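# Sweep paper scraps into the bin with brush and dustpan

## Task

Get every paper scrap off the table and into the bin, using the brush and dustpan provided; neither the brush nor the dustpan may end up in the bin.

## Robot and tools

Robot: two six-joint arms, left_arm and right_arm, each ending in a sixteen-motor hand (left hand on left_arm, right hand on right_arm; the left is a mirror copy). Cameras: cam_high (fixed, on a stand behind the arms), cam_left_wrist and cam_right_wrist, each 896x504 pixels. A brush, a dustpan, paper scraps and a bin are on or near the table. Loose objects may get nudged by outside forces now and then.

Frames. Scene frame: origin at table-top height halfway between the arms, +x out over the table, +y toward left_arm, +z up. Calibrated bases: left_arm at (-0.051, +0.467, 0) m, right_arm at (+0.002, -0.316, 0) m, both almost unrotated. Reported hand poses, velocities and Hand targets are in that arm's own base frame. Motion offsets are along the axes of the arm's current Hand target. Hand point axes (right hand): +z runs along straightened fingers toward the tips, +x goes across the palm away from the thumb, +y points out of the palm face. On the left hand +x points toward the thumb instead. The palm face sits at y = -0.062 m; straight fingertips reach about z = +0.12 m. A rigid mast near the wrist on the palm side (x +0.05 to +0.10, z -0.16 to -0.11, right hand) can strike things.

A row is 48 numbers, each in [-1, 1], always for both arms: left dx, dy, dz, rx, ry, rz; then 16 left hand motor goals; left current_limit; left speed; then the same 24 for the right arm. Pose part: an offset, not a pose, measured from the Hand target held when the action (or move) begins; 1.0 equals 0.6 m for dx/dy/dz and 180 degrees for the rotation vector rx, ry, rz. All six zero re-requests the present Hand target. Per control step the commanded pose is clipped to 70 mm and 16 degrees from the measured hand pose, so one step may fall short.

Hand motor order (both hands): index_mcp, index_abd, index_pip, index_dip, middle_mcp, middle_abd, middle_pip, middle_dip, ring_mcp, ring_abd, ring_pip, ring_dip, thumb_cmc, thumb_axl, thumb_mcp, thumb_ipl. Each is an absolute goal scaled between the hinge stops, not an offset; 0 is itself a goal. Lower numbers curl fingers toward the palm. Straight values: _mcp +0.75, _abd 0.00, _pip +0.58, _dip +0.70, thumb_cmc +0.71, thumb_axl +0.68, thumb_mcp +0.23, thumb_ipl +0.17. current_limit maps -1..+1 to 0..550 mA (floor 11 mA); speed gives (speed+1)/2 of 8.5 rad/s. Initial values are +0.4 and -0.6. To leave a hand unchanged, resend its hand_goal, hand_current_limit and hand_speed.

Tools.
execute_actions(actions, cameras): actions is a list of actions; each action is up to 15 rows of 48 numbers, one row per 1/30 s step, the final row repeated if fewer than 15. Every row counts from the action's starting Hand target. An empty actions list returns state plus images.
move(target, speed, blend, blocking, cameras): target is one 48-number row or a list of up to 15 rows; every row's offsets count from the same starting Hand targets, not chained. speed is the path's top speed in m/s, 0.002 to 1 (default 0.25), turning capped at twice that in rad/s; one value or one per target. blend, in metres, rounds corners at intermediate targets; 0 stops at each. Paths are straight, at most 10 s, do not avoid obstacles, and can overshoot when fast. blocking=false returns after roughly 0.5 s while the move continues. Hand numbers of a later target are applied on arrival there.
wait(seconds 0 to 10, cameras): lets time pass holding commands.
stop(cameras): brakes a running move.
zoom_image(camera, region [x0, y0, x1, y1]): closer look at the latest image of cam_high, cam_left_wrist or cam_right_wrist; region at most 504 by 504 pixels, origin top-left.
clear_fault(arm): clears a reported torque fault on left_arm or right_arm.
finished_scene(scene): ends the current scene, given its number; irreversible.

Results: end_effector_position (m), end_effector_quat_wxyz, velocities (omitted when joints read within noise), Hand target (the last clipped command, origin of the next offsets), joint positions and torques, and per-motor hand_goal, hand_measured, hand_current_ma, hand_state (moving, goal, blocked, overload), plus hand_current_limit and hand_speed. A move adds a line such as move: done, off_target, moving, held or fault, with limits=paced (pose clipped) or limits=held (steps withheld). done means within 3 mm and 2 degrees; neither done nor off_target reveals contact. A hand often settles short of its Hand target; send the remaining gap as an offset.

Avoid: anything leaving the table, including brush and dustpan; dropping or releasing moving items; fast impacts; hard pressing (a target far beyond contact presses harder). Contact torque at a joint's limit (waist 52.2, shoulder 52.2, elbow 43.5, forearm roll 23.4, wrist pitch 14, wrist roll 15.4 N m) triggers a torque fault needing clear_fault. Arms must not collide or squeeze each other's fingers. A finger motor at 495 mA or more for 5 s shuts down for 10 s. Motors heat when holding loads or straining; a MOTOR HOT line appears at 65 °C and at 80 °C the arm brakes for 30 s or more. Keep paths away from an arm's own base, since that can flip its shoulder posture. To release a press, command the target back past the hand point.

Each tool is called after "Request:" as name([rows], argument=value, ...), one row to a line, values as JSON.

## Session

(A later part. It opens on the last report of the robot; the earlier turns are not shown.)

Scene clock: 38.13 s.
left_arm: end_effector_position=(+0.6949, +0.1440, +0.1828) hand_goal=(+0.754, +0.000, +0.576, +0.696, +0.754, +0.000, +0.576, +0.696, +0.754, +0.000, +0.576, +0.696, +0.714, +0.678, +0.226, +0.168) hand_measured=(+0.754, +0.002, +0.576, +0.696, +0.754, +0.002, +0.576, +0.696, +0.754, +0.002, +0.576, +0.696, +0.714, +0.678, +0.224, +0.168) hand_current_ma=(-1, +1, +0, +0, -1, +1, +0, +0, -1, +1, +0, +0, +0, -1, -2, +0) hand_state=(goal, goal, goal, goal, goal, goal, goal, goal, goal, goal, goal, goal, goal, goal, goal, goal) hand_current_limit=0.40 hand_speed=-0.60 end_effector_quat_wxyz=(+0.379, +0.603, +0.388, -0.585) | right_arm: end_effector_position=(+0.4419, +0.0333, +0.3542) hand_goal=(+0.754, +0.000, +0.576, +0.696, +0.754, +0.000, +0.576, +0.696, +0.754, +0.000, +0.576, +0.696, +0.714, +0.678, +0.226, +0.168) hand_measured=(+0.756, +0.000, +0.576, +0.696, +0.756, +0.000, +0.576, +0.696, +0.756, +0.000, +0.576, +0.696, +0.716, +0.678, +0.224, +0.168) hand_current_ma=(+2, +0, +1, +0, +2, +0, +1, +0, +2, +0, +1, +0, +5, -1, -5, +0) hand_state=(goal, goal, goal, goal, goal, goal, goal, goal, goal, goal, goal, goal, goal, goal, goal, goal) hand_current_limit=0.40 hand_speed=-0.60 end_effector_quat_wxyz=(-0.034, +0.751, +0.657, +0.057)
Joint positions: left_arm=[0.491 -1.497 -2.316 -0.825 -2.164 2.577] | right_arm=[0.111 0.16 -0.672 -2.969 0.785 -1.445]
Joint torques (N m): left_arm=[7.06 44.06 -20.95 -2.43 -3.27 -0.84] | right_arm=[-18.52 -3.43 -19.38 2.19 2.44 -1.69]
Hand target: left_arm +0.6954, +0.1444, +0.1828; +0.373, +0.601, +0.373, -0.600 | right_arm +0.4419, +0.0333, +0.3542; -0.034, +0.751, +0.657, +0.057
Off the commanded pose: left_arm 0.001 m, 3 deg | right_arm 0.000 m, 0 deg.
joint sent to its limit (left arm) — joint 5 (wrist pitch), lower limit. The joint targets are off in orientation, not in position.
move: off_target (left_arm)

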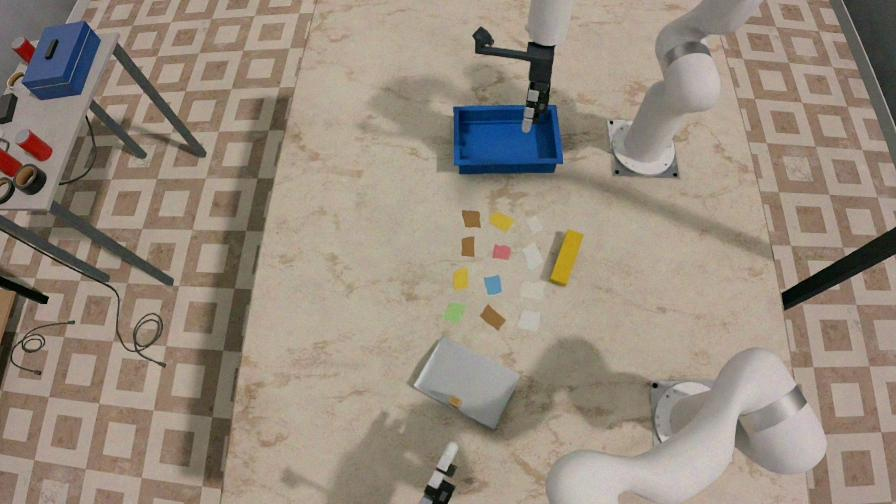

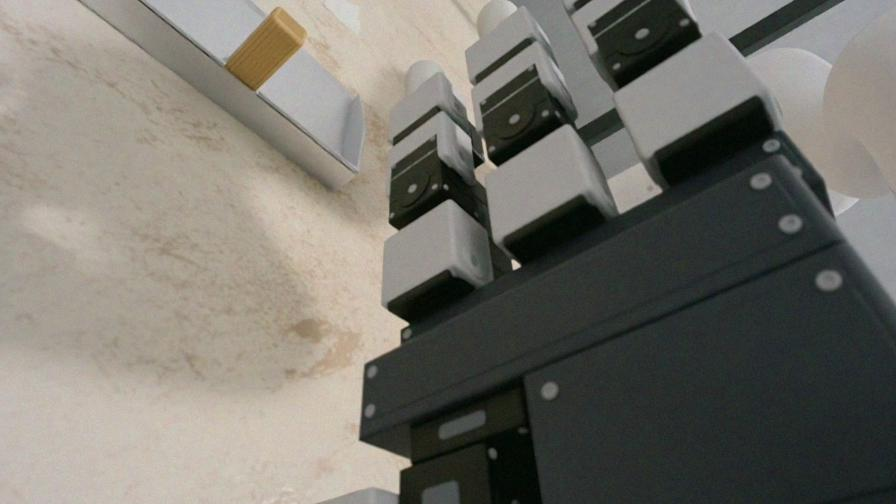

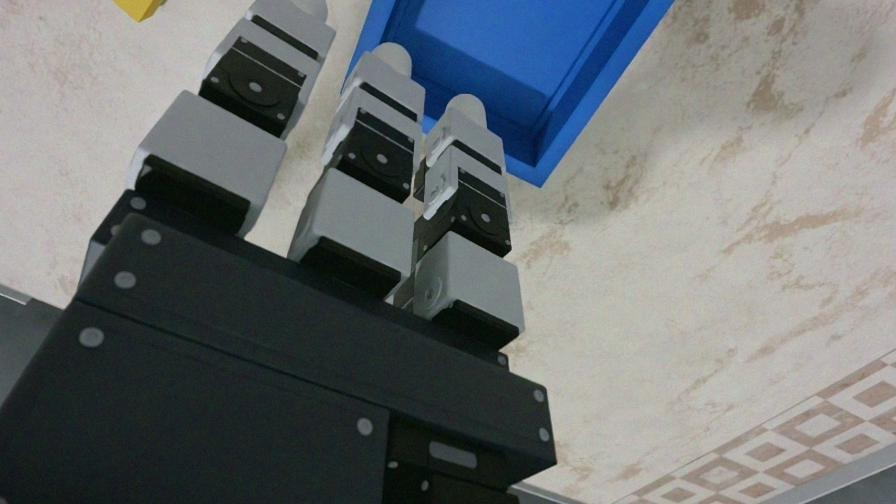

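Request:
move(target=[0,-0.2,0.12,0,0,0,0.754,0,0.576,0.696,0.754,0,0.576,0.696,0.754,0,0.576,0.696,0.714,0.678,0.226,0.168,0.4,-0.6,0,0,0,-0.0236,-0.0396,0.4569,0.754,0,0.576,0.696,0.754,0,0.576,0.696,0.754,0,0.576,0.696,0.714,0.678,0.226,0.168,0.4,-0.6], cameras=["all"])

Scene clock: 52.20 s.
left_arm: end_effector_position=(+0.5559, +0.1331, +0.1827) hand_goal=(+0.754, +0.000, +0.576, +0.696, +0.754, +0.000, +0.576, +0.696, +0.754, +0.000, +0.576, +0.696, +0.714, +0.678, +0.226, +0.168) hand_measured=(+0.754, +0.002, +0.576, +0.696, +0.754, +0.002, +0.576, +0.696, +0.754, +0.002, +0.576, +0.696, +0.714, +0.678, +0.224, +0.168) hand_current_ma=(-1, +1, +0, +0, -1, +1, +0, +0, -1, +1, +0, +0, +0, -1, -2, +0) hand_state=(goal, goal, goal, goal, goal, goal, goal, goal, goal, goal, goal, goal, goal, goal, goal, goal) hand_current_limit=0.40 hand_speed=-0.60 end_effector_quat_wxyz=(+0.373, +0.601, +0.373, -0.600) | right_arm: end_effector_position=(+0.4419, +0.0333, +0.3543) hand_goal=(+0.754, +0.000, +0.576, +0.696, +0.754, +0.000, +0.576, +0.696, +0.754, +0.000, +0.576, +0.696, +0.714, +0.678, +0.226, +0.168) hand_measured=(+0.756, +0.000, +0.576, +0.696, +0.756, +0.000, +0.576, +0.696, +0.756, +0.000, +0.576, +0.696, +0.716, +0.678, +0.224, +0.168) hand_current_ma=(+2, +0, +1, +0, +2, +0, +1, +0, +1, +0, +1, +0, +4, -1, -5, +0) hand_state=(goal, goal, goal, goal, goal, goal, goal, goal, goal, goal, goal, goal, goal, goal, goal, goal) hand_current_limit=0.40 hand_speed=-0.60 end_effector_quat_wxyz=(-0.001, +1.000, +0.000, +0.000)
Joint positions: left_arm=[0.567 -1.165 -1.634 -0.595 -1.967 2.886] | right_arm=[0.249 -0.162 -0.997 -3.14 0.835 0.249]
Joint torques (N m): left_arm=[4.74 74.46 -4.36 2.45 1.05 0.77] | right_arm=[-16.46 7.5 -19.3 -3.84 2.65 1.72]
Hand target: left_arm +0.5559, +0.1331, +0.1827; +0.373, +0.601, +0.373, -0.600 | right_arm +0.4419, +0.0333, +0.3542; -0.001, +1.000, -0.001, +0.000
Off the commanded pose: left_arm 0.000 m, 0 deg | right_arm 0.000 m, 0 deg.
move: done

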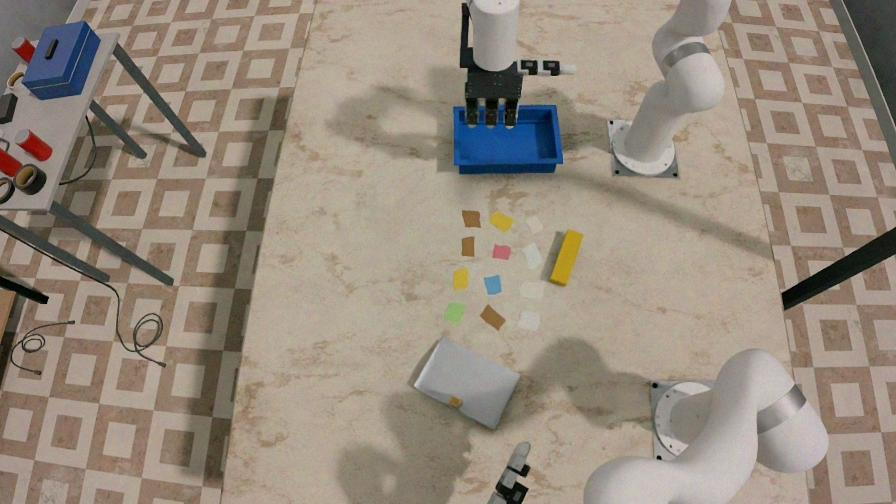

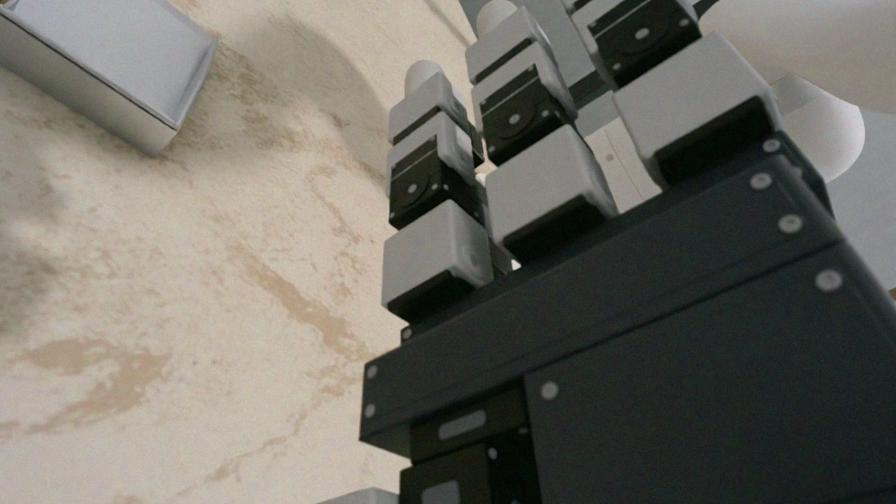

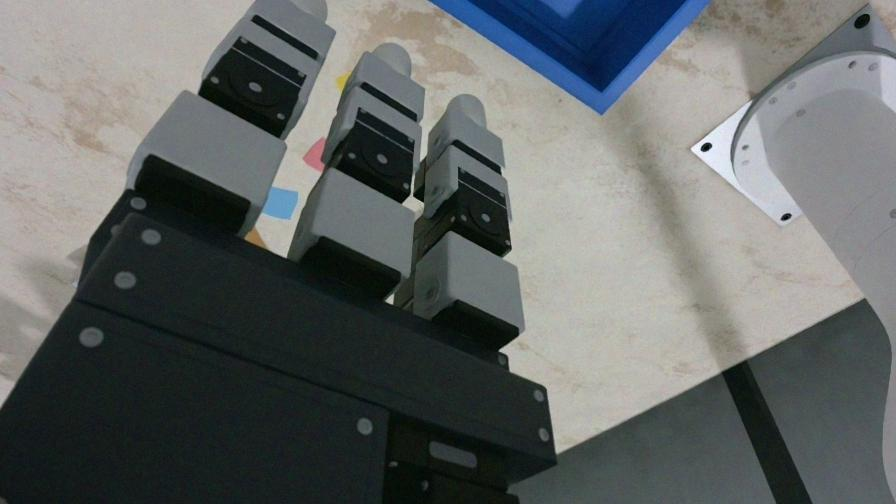

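Request:
zoom_image(camera="cam_high", region=[430, 0, 610, 200])

Scaled by 2.520 from the camera's 896x504 image, which has a finer 1280x720 frame.

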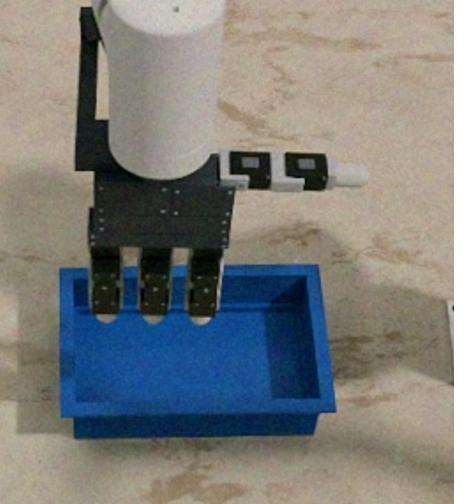

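Request:
move([
  [0,0,0,0,0,0,0.754,0,0.576,0.696,0.754,0,0.576,0.696,0.754,0,0.576,0.696,0.714,0.678,0.226,0.168,0.4,-0.6,0,-0.108,0.0,0,0,0,0.754,0,0.576,0.696,0.754,0,0.576,0.696,0.754,0,0.576,0.696,0.714,0.678,0.226,0.168,0.4,-0.6],
  [0,0,0,0,0,0,0.754,0,0.576,0.696,0.754,0,0.576,0.696,0.754,0,0.576,0.696,0.714,0.678,0.226,0.168,0.4,-0.6,0,-0.108,0.22,0,0,0,0.754,0,0.576,0.696,0.754,0,0.576,0.696,0.754,0,0.576,0.696,0.714,0.678,0.226,0.168,0.4,-0.6],
], cameras=["all"])

Request:
zoom_image(camera="cam_high", region=[430, 50, 610, 250])

Scene clock: 60.23 s.
left_arm: end_effector_position=(+0.5559, +0.1331, +0.1827) hand_goal=(+0.754, +0.000, +0.576, +0.696, +0.754, +0.000, +0.576, +0.696, +0.754, +0.000, +0.576, +0.696, +0.714, +0.678, +0.226, +0.168) hand_measured=(+0.754, +0.002, +0.576, +0.696, +0.754, +0.002, +0.576, +0.696, +0.754, +0.002, +0.576, +0.696, +0.714, +0.678, +0.224, +0.168) hand_current_ma=(-1, +1, +0, +0, -1, +1, +0, +0, -1, +1, +0, +0, +0, -1, -2, +0) hand_state=(goal, goal, goal, goal, goal, goal, goal, goal, goal, goal, goal, goal, goal, goal, goal, goal) hand_current_limit=0.40 hand_speed=-0.60 end_effector_quat_wxyz=(+0.373, +0.601, +0.373, -0.600) | right_arm: end_effector_position=(+0.4418, +0.0982, +0.2223) hand_goal=(+0.754, +0.000, +0.576, +0.696, +0.754, +0.000, +0.576, +0.696, +0.754, +0.000, +0.576, +0.696, +0.714, +0.678, +0.226, +0.168) hand_measured=(+0.754, +0.000, +0.576, +0.696, +0.754, +0.000, +0.576, +0.696, +0.754, +0.000, +0.576, +0.696, +0.716, +0.678, +0.224, +0.168) hand_current_ma=(+1, +0, +1, +0, +1, +0, +1, +0, +1, +0, +1, +0, +3, -1, -7, +0) hand_state=(goal, goal, goal, goal, goal, goal, goal, goal, goal, goal, goal, goal, goal, goal, goal, goal) hand_current_limit=0.40 hand_speed=-0.60 end_effector_quat_wxyz=(-0.001, +1.000, +0.000, +0.000)
Joint positions: left_arm=[0.567 -1.165 -1.634 -0.595 -1.967 2.886] | right_arm=[0.375 -0.387 -0.943 -3.14 0.556 0.374]
Joint torques (N m): left_arm=[6.73 73.9 -3.51 2.25 0.91 0.93] | right_arm=[4.59 11.45 -17.16 -4.24 -2.57 -1.69]
Hand target: left_arm +0.5559, +0.1331, +0.1827; +0.373, +0.601, +0.373, -0.600 | right_arm +0.4419, +0.0982, +0.2223; -0.001, +1.000, -0.001, +0.000
Off the commanded pose: left_arm 0.000 m, 0 deg | right_arm 0.000 m, 0 deg.
move: done

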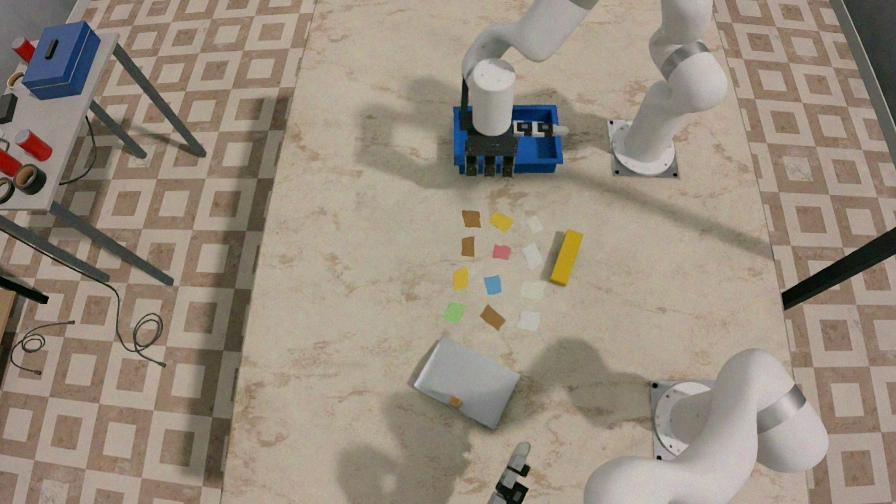

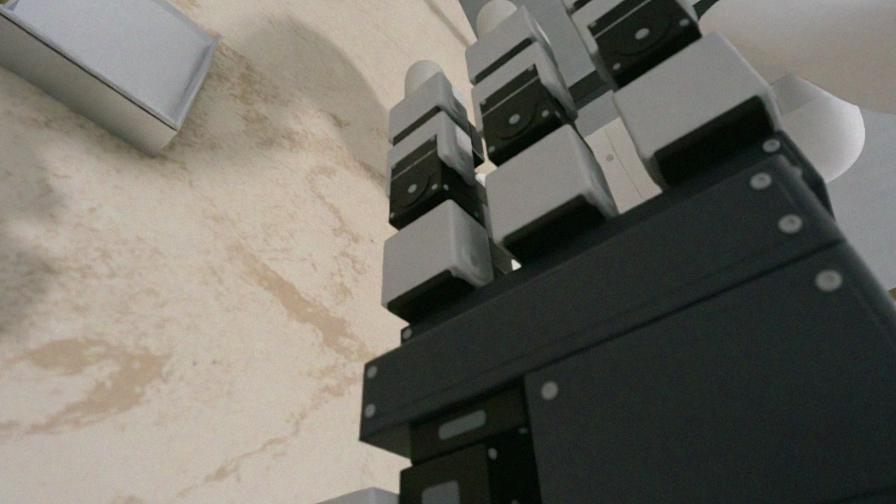

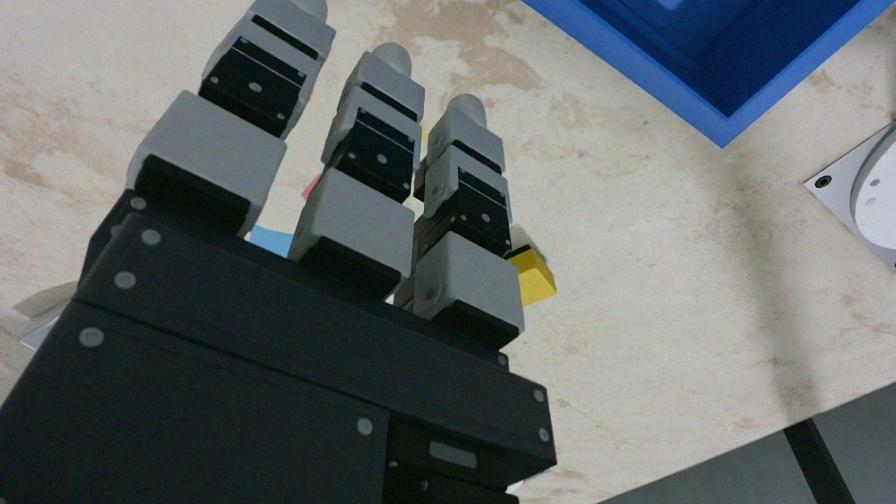

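Scaled by 2.520 from the camera's 896x504 image, which has a finer 1280x720 frame.

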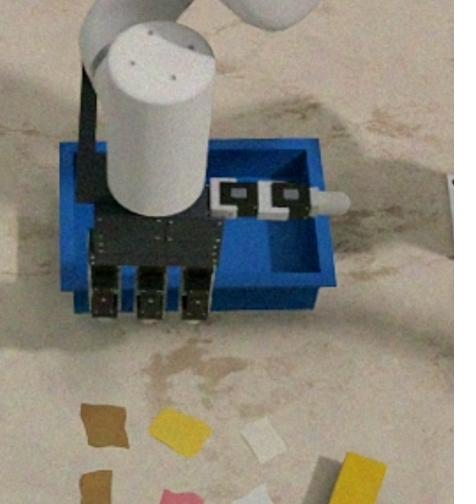

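Request:
move([
  [0,0,0,0,0,0,0.754,0,0.576,0.696,0.754,0,0.576,0.696,0.754,0,0.576,0.696,0.714,0.678,0.226,0.168,0.4,-0.6,0,0,0.09,0,0,0,0.754,0,0.576,0.696,0.754,0,0.576,0.696,0.754,0,0.576,0.696,0.714,0.678,0.226,0.168,0.6,-0.6],
  [0,0,0,0,0,0,0.754,0,0.576,0.696,0.754,0,0.576,0.696,0.754,0,0.576,0.696,0.714,0.678,0.226,0.168,0.4,-0.6,0,0.225,0.09,0,0,0,0.754,0,0.576,0.696,0.754,0,0.576,0.696,0.754,0,0.576,0.696,0.714,0.678,0.226,0.168,0.6,-0.6],
], speed=[0.15,0.06], cameras=["all"])

Request:
zoom_image(camera="cam_high", region=[430, 50, 610, 250])

Scene clock: 64.70 s.
left_arm: end_effector_position=(+0.5559, +0.1331, +0.1827) hand_goal=(+0.754, +0.000, +0.576, +0.696, +0.754, +0.000, +0.576, +0.696, +0.754, +0.000, +0.576, +0.696, +0.714, +0.678, +0.226, +0.168) hand_measured=(+0.754, +0.002, +0.576, +0.696, +0.754, +0.002, +0.576, +0.696, +0.754, +0.002, +0.576, +0.696, +0.714, +0.678, +0.224, +0.168) hand_current_ma=(-1, +1, +0, +0, -1, +1, +0, +0, -1, +1, +0, +0, +0, -1, -2, +0) hand_state=(goal, goal, goal, goal, goal, goal, goal, goal, goal, goal, goal, goal, goal, goal, goal, goal) hand_current_limit=0.40 hand_speed=-0.60 end_effector_quat_wxyz=(+0.373, +0.601, +0.373, -0.600) | right_arm: end_effector_position=(+0.4418, -0.0367, +0.1682) hand_goal=(+0.754, +0.000, +0.576, +0.696, +0.754, +0.000, +0.576, +0.696, +0.754, +0.000, +0.576, +0.696, +0.714, +0.678, +0.226, +0.168) hand_measured=(+0.766, +0.000, +0.580, +0.696, +0.756, +0.000, +0.578, +0.696, +0.754, -0.002, +0.578, +0.696, +0.716, +0.678, +0.224, +0.168) hand_current_ma=(+32, +0, +9, +0, +3, +0, +2, +0, +1, -2, +3, +0, +3, -1, -7, +0) hand_state=(goal, goal, goal, goal, goal, goal, goal, goal, goal, goal, goal, goal, goal, goal, goal, goal) hand_current_limit=0.60 hand_speed=-0.60 end_effector_quat_wxyz=(-0.001, +1.000, +0.000, +0.000)
Joint positions: left_arm=[0.567 -1.165 -1.634 -0.595 -1.967 2.886] | right_arm=[0.103 -0.423 -0.832 -3.139 0.409 0.101]
Joint torques (N m): left_arm=[6.74 73.07 -3.71 1.8 1.08 0.93] | right_arm=[-18.29 38.01 -6.89 2.2 -2.62 -1.9]
Hand target: left_arm +0.5559, +0.1331, +0.1827; +0.373, +0.601, +0.373, -0.600 | right_arm +0.4418, -0.0367, +0.1682; -0.001, +1.000, -0.001, +0.000
Off the commanded pose: left_arm 0.000 m, 0 deg | right_arm 0.000 m, 0 deg.
move: done

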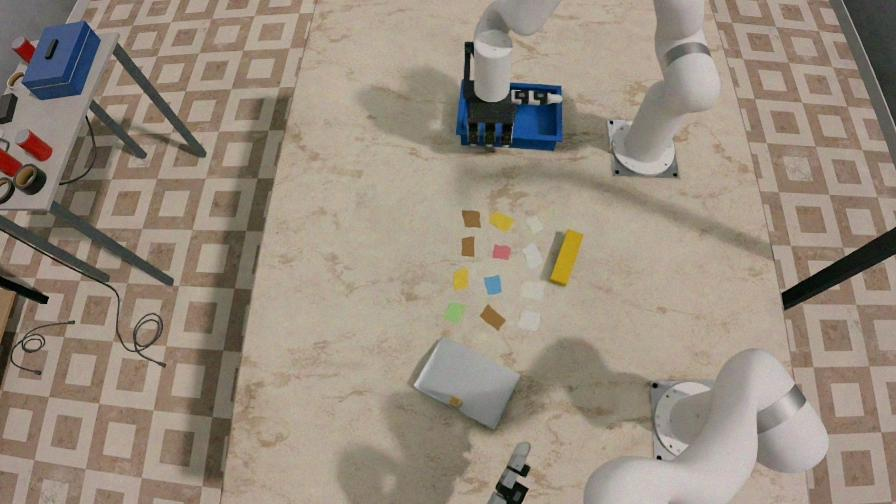

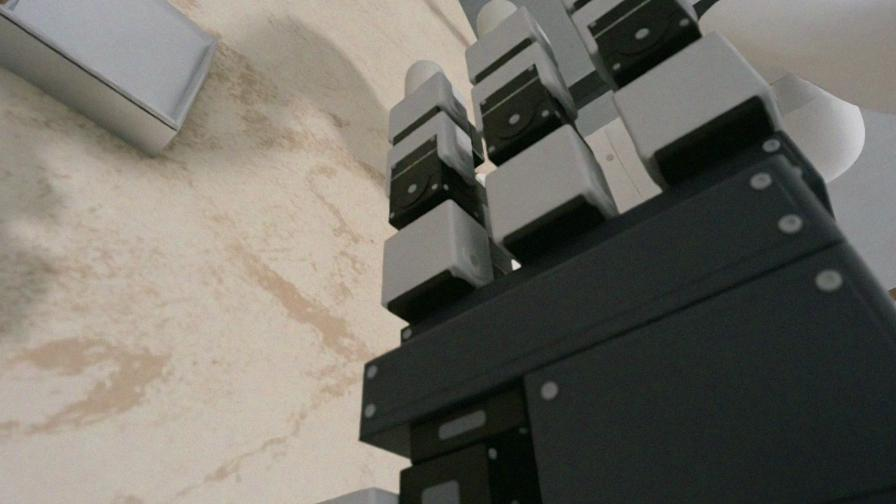

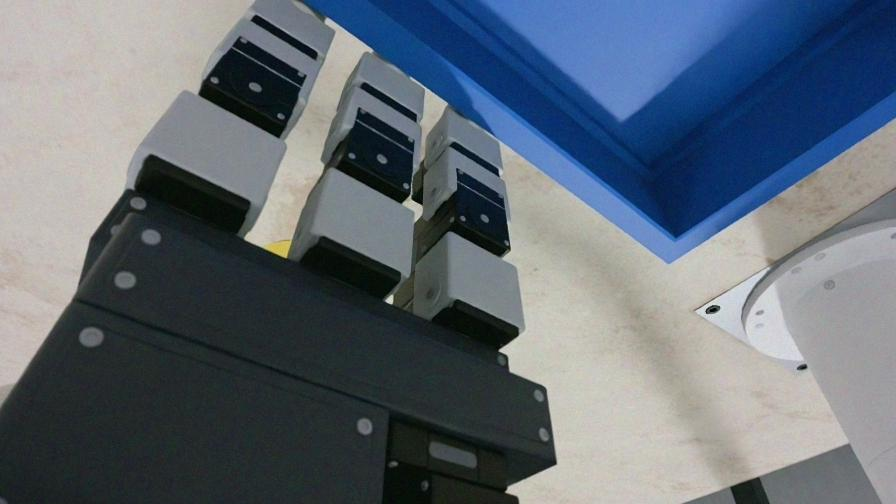

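Scaled by 2.520 from the camera's 896x504 image, which has a finer 1280x720 frame.

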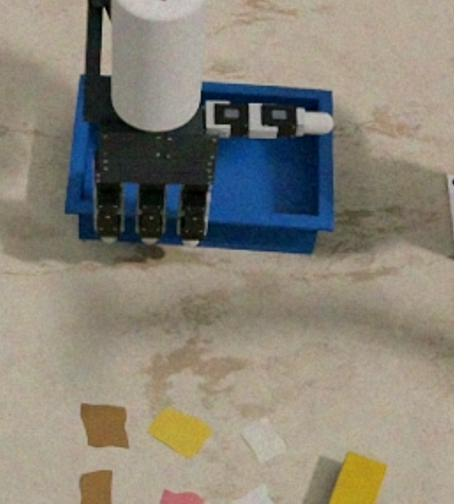

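Request:
move([
  [0,0,0,0,0,0,0.754,0,0.576,0.696,0.754,0,0.576,0.696,0.754,0,0.576,0.696,0.714,0.678,0.226,0.168,0.4,-0.6,0,-0.05,-0.02,0,0,0,0.754,0,0.576,0.696,0.754,0,0.576,0.696,0.754,0,0.576,0.696,0.714,0.678,0.226,0.168,0.4,-0.6],
  [0,0,0,0,0,0,0.754,0,0.576,0.696,0.754,0,0.576,0.696,0.754,0,0.576,0.696,0.714,0.678,0.226,0.168,0.4,-0.6,0,-0.05,-0.333,0,0,0,0.754,0,0.576,0.696,0.754,0,0.576,0.696,0.754,0,0.576,0.696,0.714,0.678,0.226,0.168,0.4,-0.6],
  [0,0,0,0,0,0,0.754,0,0.576,0.696,0.754,0,0.576,0.696,0.754,0,0.576,0.696,0.714,0.678,0.226,0.168,0.4,-0.6,-0.223,-0.677,-0.2,0.324,0.4674,0.4674,-0.274,0,0.576,0.696,-0.274,0,0.576,0.696,-0.274,0,0.576,0.696,-0.571,0.678,0.226,0.168,0.4,-0.6],
], blend=[0.02,0.02,0], cameras=["all"])

Scene clock: 74.43 s.
left_arm: end_effector_position=(+0.5559, +0.1331, +0.1827) hand_goal=(+0.754, +0.000, +0.576, +0.696, +0.754, +0.000, +0.576, +0.696, +0.754, +0.000, +0.576, +0.696, +0.714, +0.678, +0.226, +0.168) hand_measured=(+0.754, +0.002, +0.576, +0.696, +0.754, +0.002, +0.576, +0.696, +0.754, +0.002, +0.576, +0.696, +0.714, +0.678, +0.224, +0.168) hand_current_ma=(-1, +1, +0, +0, -1, +1, +0, +0, -1, +1, +0, +0, +0, -1, -2, +0) hand_state=(goal, goal, goal, goal, goal, goal, goal, goal, goal, goal, goal, goal, goal, goal, goal, goal) hand_current_limit=0.40 hand_speed=-0.60 end_effector_quat_wxyz=(+0.373, +0.601, +0.373, -0.600) | right_arm: end_effector_position=(+0.3084, +0.3695, +0.2886) hand_goal=(-0.274, +0.000, +0.576, +0.696, -0.274, +0.000, +0.576, +0.696, -0.274, +0.000, +0.576, +0.696, -0.570, +0.678, +0.226, +0.168) hand_measured=(-0.276, +0.000, +0.576, +0.696, -0.276, +0.000, +0.576, +0.696, -0.276, -0.002, +0.576, +0.696, -0.568, +0.678, +0.224, +0.168) hand_current_ma=(-2, +0, +0, +0, -2, +0, +0, +0, -2, -2, +0, +0, +3, -1, -5, +0) hand_state=(goal, goal, goal, goal, goal, goal, goal, goal, goal, goal, goal, goal, goal, goal, goal, goal) hand_current_limit=0.40 hand_speed=-0.60 end_effector_quat_wxyz=(+0.403, -0.402, +0.582, -0.581)
Joint positions: left_arm=[0.567 -1.165 -1.634 -0.595 -1.967 2.886] | right_arm=[1.352 -0.396 -0.742 -1.438 -1.618 1.23]
Joint torques (N m): left_arm=[7.19 74.05 -3.74 2.29 0.97 0.84] | right_arm=[15.74 9.01 -14.79 1.44 -2.85 1.52]
Hand target: left_arm +0.5559, +0.1331, +0.1827; +0.373, +0.601, +0.373, -0.600 | right_arm +0.3084, +0.3695, +0.2886; +0.403, -0.402, +0.582, -0.581
Off the commanded pose: left_arm 0.000 m, 0 deg | right_arm 0.000 m, 0 deg.
move: done; blend cut to 0.0162 m at target 1; limits=paced

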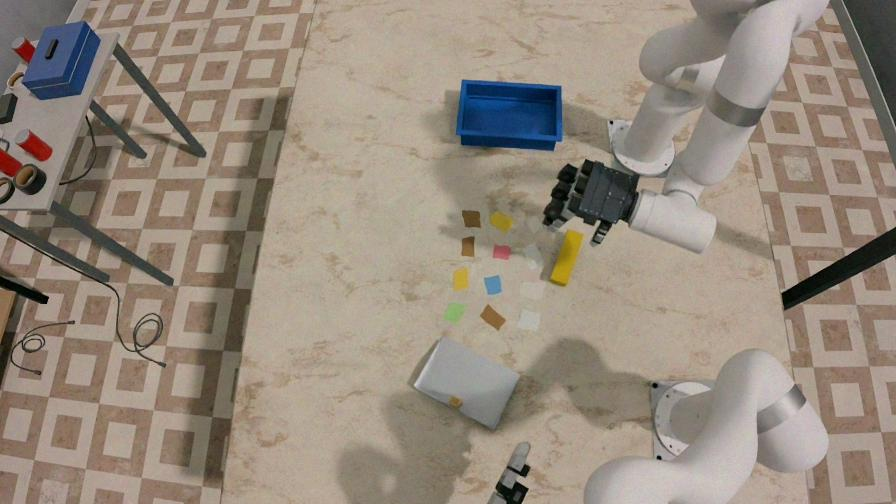

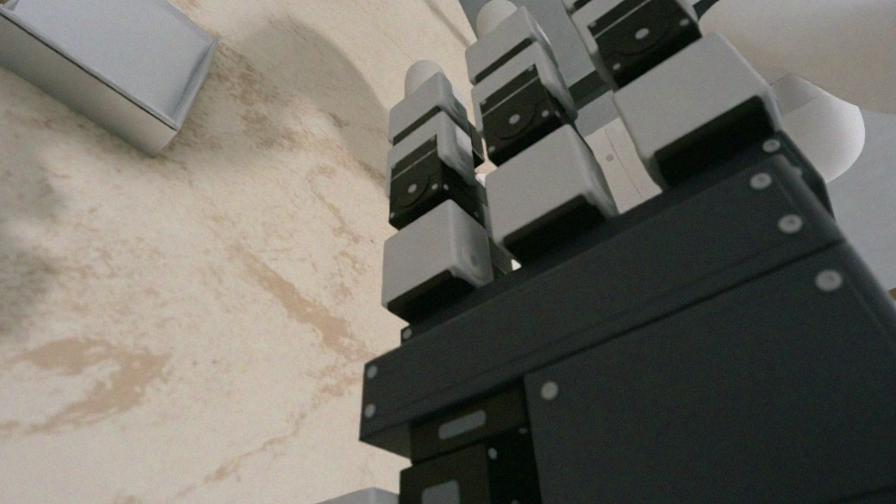

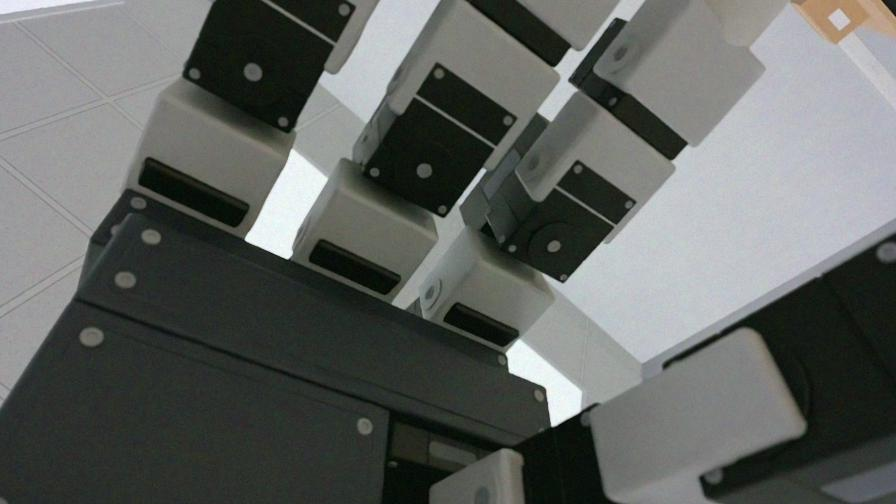

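Request:
move(target=[-0.24,0.313,0.617,-0.202,0.068,-0.172,0.754,0,0.576,0.696,0.754,0,0.576,0.696,0.754,0,0.576,0.696,0.714,0.678,0.226,0.168,0.4,-0.6,0,0,0,0,0,0,-0.274,0,0.576,0.696,-0.274,0,0.576,0.696,-0.274,0,0.576,0.696,-0.571,0.678,0.226,0.168,0.4,-0.6], cameras=["all"])

Scene clock: 79.70 s.
left_arm: end_effector_position=(+0.5599, -0.2821, +0.3265) hand_goal=(+0.754, +0.000, +0.576, +0.696, +0.754, +0.000, +0.576, +0.696, +0.754, +0.000, +0.576, +0.696, +0.714, +0.678, +0.226, +0.168) hand_measured=(+0.752, +0.002, +0.576, +0.696, +0.752, +0.002, +0.576, +0.696, +0.752, +0.002, +0.576, +0.696, +0.712, +0.678, +0.224, +0.168) hand_current_ma=(-2, +1, +0, +0, -2, +1, +0, +0, -2, +1, +0, +0, -1, -1, -2, +0) hand_state=(goal, goal, goal, goal, goal, goal, goal, goal, goal, goal, goal, goal, goal, goal, goal, goal) hand_current_limit=0.40 hand_speed=-0.60 end_effector_quat_wxyz=(+0.328, +0.396, +0.720, -0.466) | right_arm: end_effector_position=(+0.3084, +0.3695, +0.2886) hand_goal=(-0.274, +0.000, +0.576, +0.696, -0.274, +0.000, +0.576, +0.696, -0.274, +0.000, +0.576, +0.696, -0.570, +0.678, +0.226, +0.168) hand_measured=(-0.276, +0.000, +0.576, +0.696, -0.276, +0.000, +0.576, +0.696, -0.276, -0.002, +0.576, +0.696, -0.568, +0.678, +0.224, +0.168) hand_current_ma=(-2, +0, +0, +0, -2, +0, +0, +0, -2, -2, +0, +0, +3, -1, -5, +0) hand_state=(goal, goal, goal, goal, goal, goal, goal, goal, goal, goal, goal, goal, goal, goal, goal, goal) hand_current_limit=0.40 hand_speed=-0.60 end_effector_quat_wxyz=(+0.403, -0.402, +0.582, -0.581)
Joint positions: left_arm=[-0.217 -0.331 -0.908 -1.64 -1.096 2.067] | right_arm=[1.352 -0.396 -0.742 -1.438 -1.618 1.23]
Joint torques (N m): left_arm=[-7.17 32.96 -20.37 -3.23 1.11 -0.78] | right_arm=[4.24 14.06 -14.88 0.65 0.35 0.66]
Hand target: left_arm +0.5599, -0.2821, +0.3264; +0.328, +0.396, +0.720, -0.466 | right_arm +0.3084, +0.3695, +0.2886; +0.403, -0.402, +0.582, -0.581
Off the commanded pose: left_arm 0.000 m, 0 deg | right_arm 0.000 m, 0 deg.
move: done

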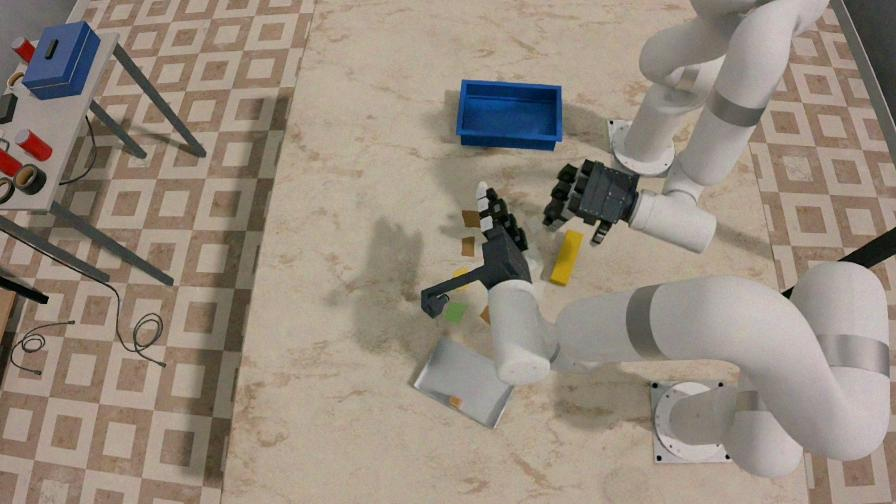

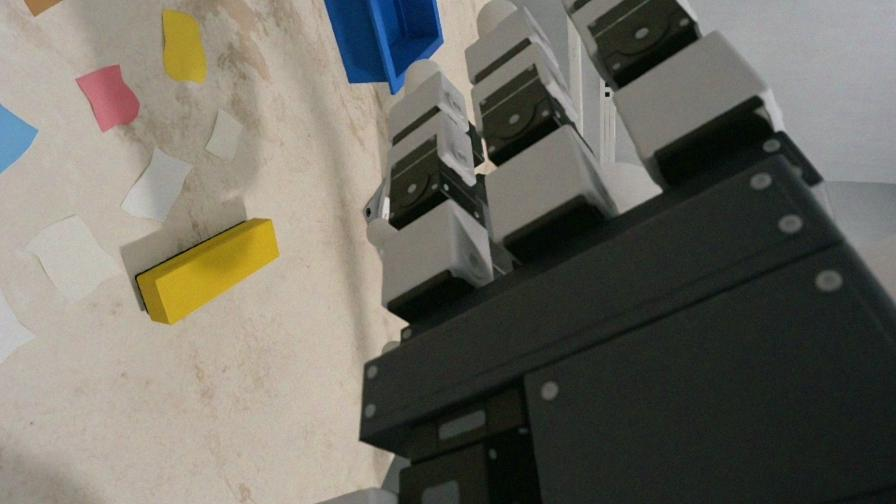

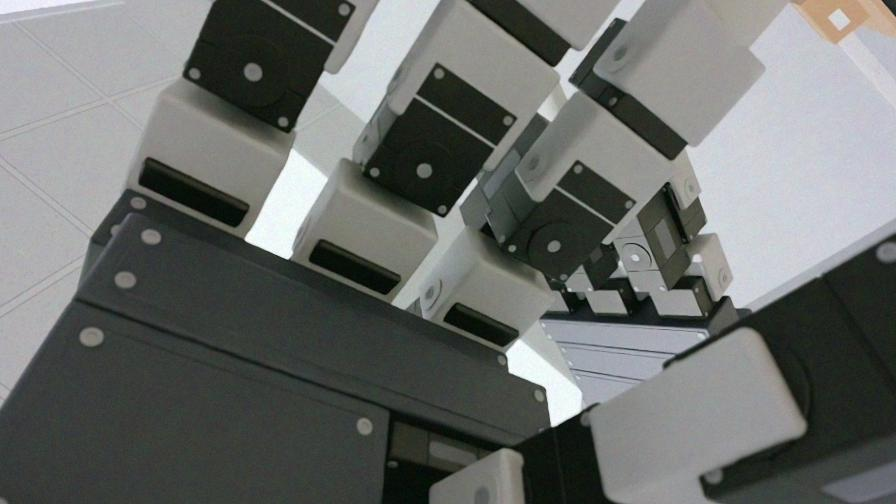

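Request:
zoom_image(camera="cam_left_wrist", region=[100, 180, 320, 350])

Request:
zoom_image(camera="cam_high", region=[520, 140, 680, 300])

Scaled by 2.291 from the camera's 896x504 image, which has a finer 1280x720 frame.

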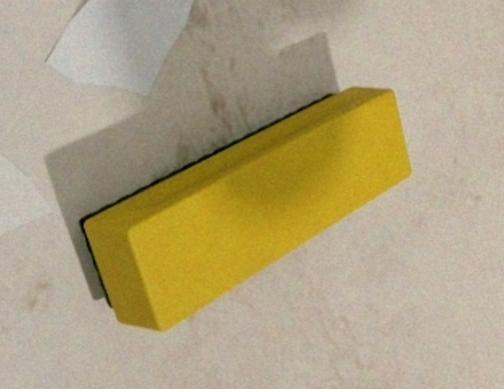

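Scaled by 3.150 from the camera's 896x504 image, which has a finer 1280x720 frame.

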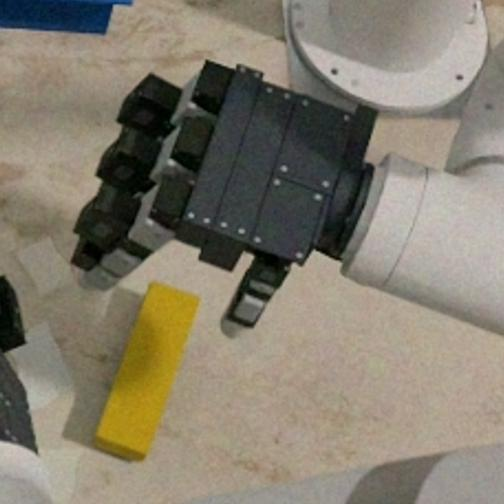

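Request:
move(target=[0,0,0,0,0,0,0.754,0,0.576,0.696,0.754,0,0.576,0.696,0.754,0,0.576,0.696,0.714,0.678,0.226,0.168,0.4,-0.6,0,0.267,0,0,0,0,-0.274,0,0.576,0.696,-0.274,0,0.576,0.696,-0.274,0,0.576,0.696,-0.571,0.678,0.226,0.168,0.4,-0.6], speed=0.12, cameras=["all"])

Request:
zoom_image(camera="cam_high", region=[520, 160, 680, 320])

Request:
zoom_image(camera="cam_left_wrist", region=[80, 100, 430, 400])

Scene clock: 82.70 s.
left_arm: end_effector_position=(+0.5599, -0.2821, +0.3264) hand_goal=(+0.754, +0.000, +0.576, +0.696, +0.754, +0.000, +0.576, +0.696, +0.754, +0.000, +0.576, +0.696, +0.714, +0.678, +0.226, +0.168) hand_measured=(+0.752, +0.002, +0.576, +0.696, +0.752, +0.002, +0.576, +0.696, +0.752, +0.002, +0.576, +0.696, +0.712, +0.678, +0.224, +0.168) hand_current_ma=(-2, +1, +0, +0, -2, +1, +0, +0, -2, +1, +0, +0, -1, -1, -2, +0) hand_state=(goal, goal, goal, goal, goal, goal, goal, goal, goal, goal, goal, goal, goal, goal, goal, goal) hand_current_limit=0.40 hand_speed=-0.60 end_effector_quat_wxyz=(+0.328, +0.396, +0.720, -0.466) | right_arm: end_effector_position=(+0.3083, +0.3697, +0.1285) hand_goal=(-0.274, +0.000, +0.576, +0.696, -0.274, +0.000, +0.576, +0.696, -0.274, +0.000, +0.576, +0.696, -0.570, +0.678, +0.226, +0.168) hand_measured=(-0.276, +0.000, +0.576, +0.696, -0.276, +0.000, +0.576, +0.696, -0.276, -0.002, +0.576, +0.696, -0.568, +0.678, +0.224, +0.168) hand_current_ma=(-2, +0, +0, +0, -2, +0, +0, +0, -2, -2, +0, +0, +3, -1, -5, +0) hand_state=(goal, goal, goal, goal, goal, goal, goal, goal, goal, goal, goal, goal, goal, goal, goal, goal) hand_current_limit=0.40 hand_speed=-0.60 end_effector_quat_wxyz=(+0.403, -0.402, +0.582, -0.581)
Joint positions: left_arm=[-0.217 -0.332 -0.908 -1.64 -1.096 2.067] | right_arm=[1.353 -0.796 -0.814 -1.429 -1.573 1.555]
Joint torques (N m): left_arm=[-8.08 15.67 -20.33 -2.99 1.3 -0.85] | right_arm=[-9.1 16.46 -11.21 -2.54 0.93 1.56]
Hand target: left_arm +0.5599, -0.2821, +0.3264; +0.328, +0.396, +0.720, -0.466 | right_arm +0.3084, +0.3697, +0.1284; +0.403, -0.402, +0.582, -0.581
Off the commanded pose: left_arm 0.000 m, 0 deg | right_arm 0.000 m, 0 deg.
move: done

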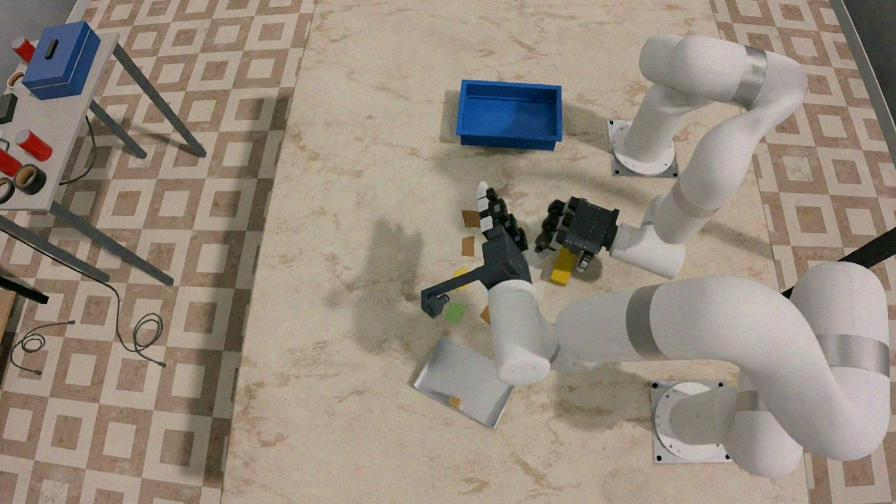

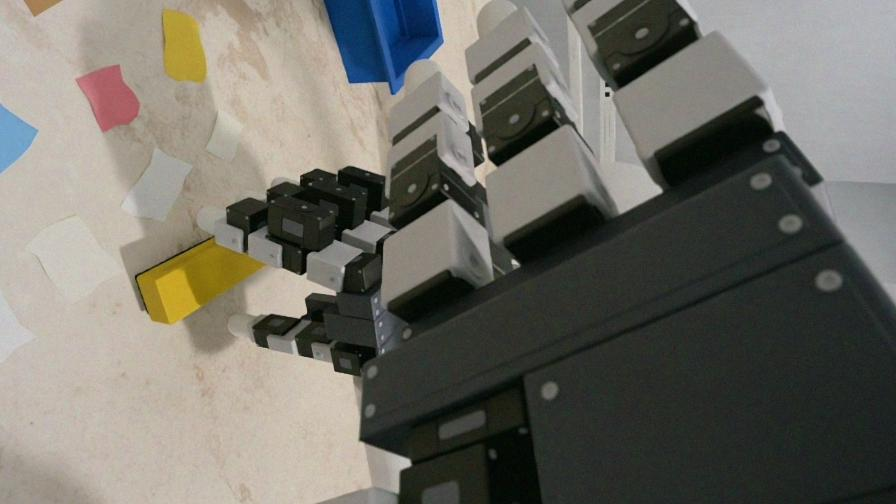

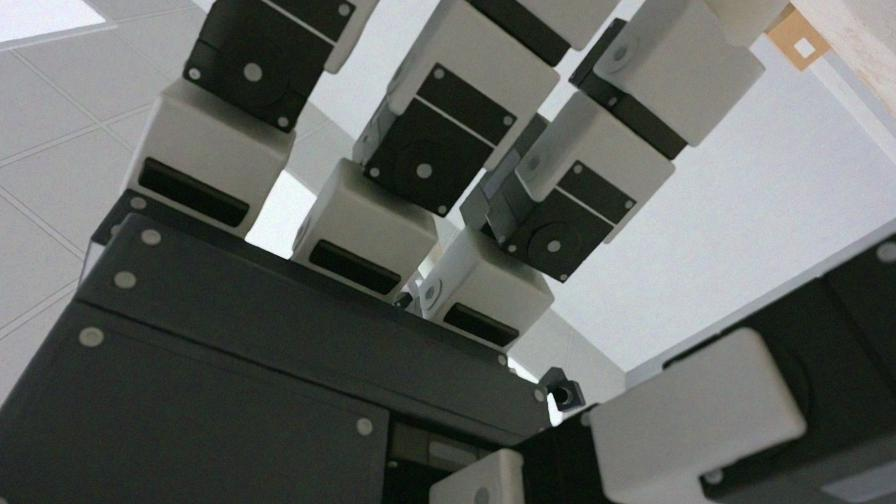

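Scaled by 3.150 from the camera's 896x504 image, which has a finer 1280x720 frame.

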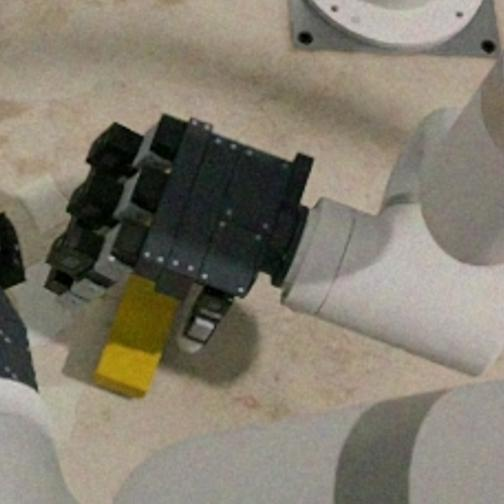

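Scaled by 1.440 from the camera's 896x504 image, which has a finer 1280x720 frame.

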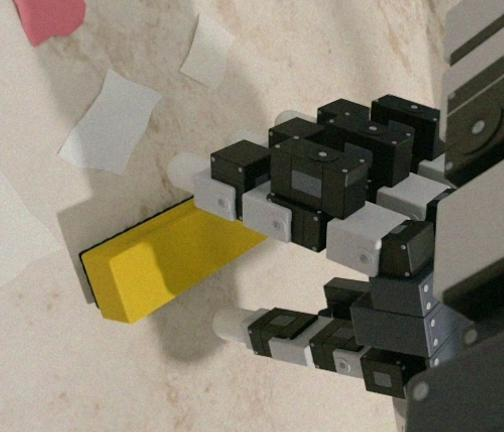

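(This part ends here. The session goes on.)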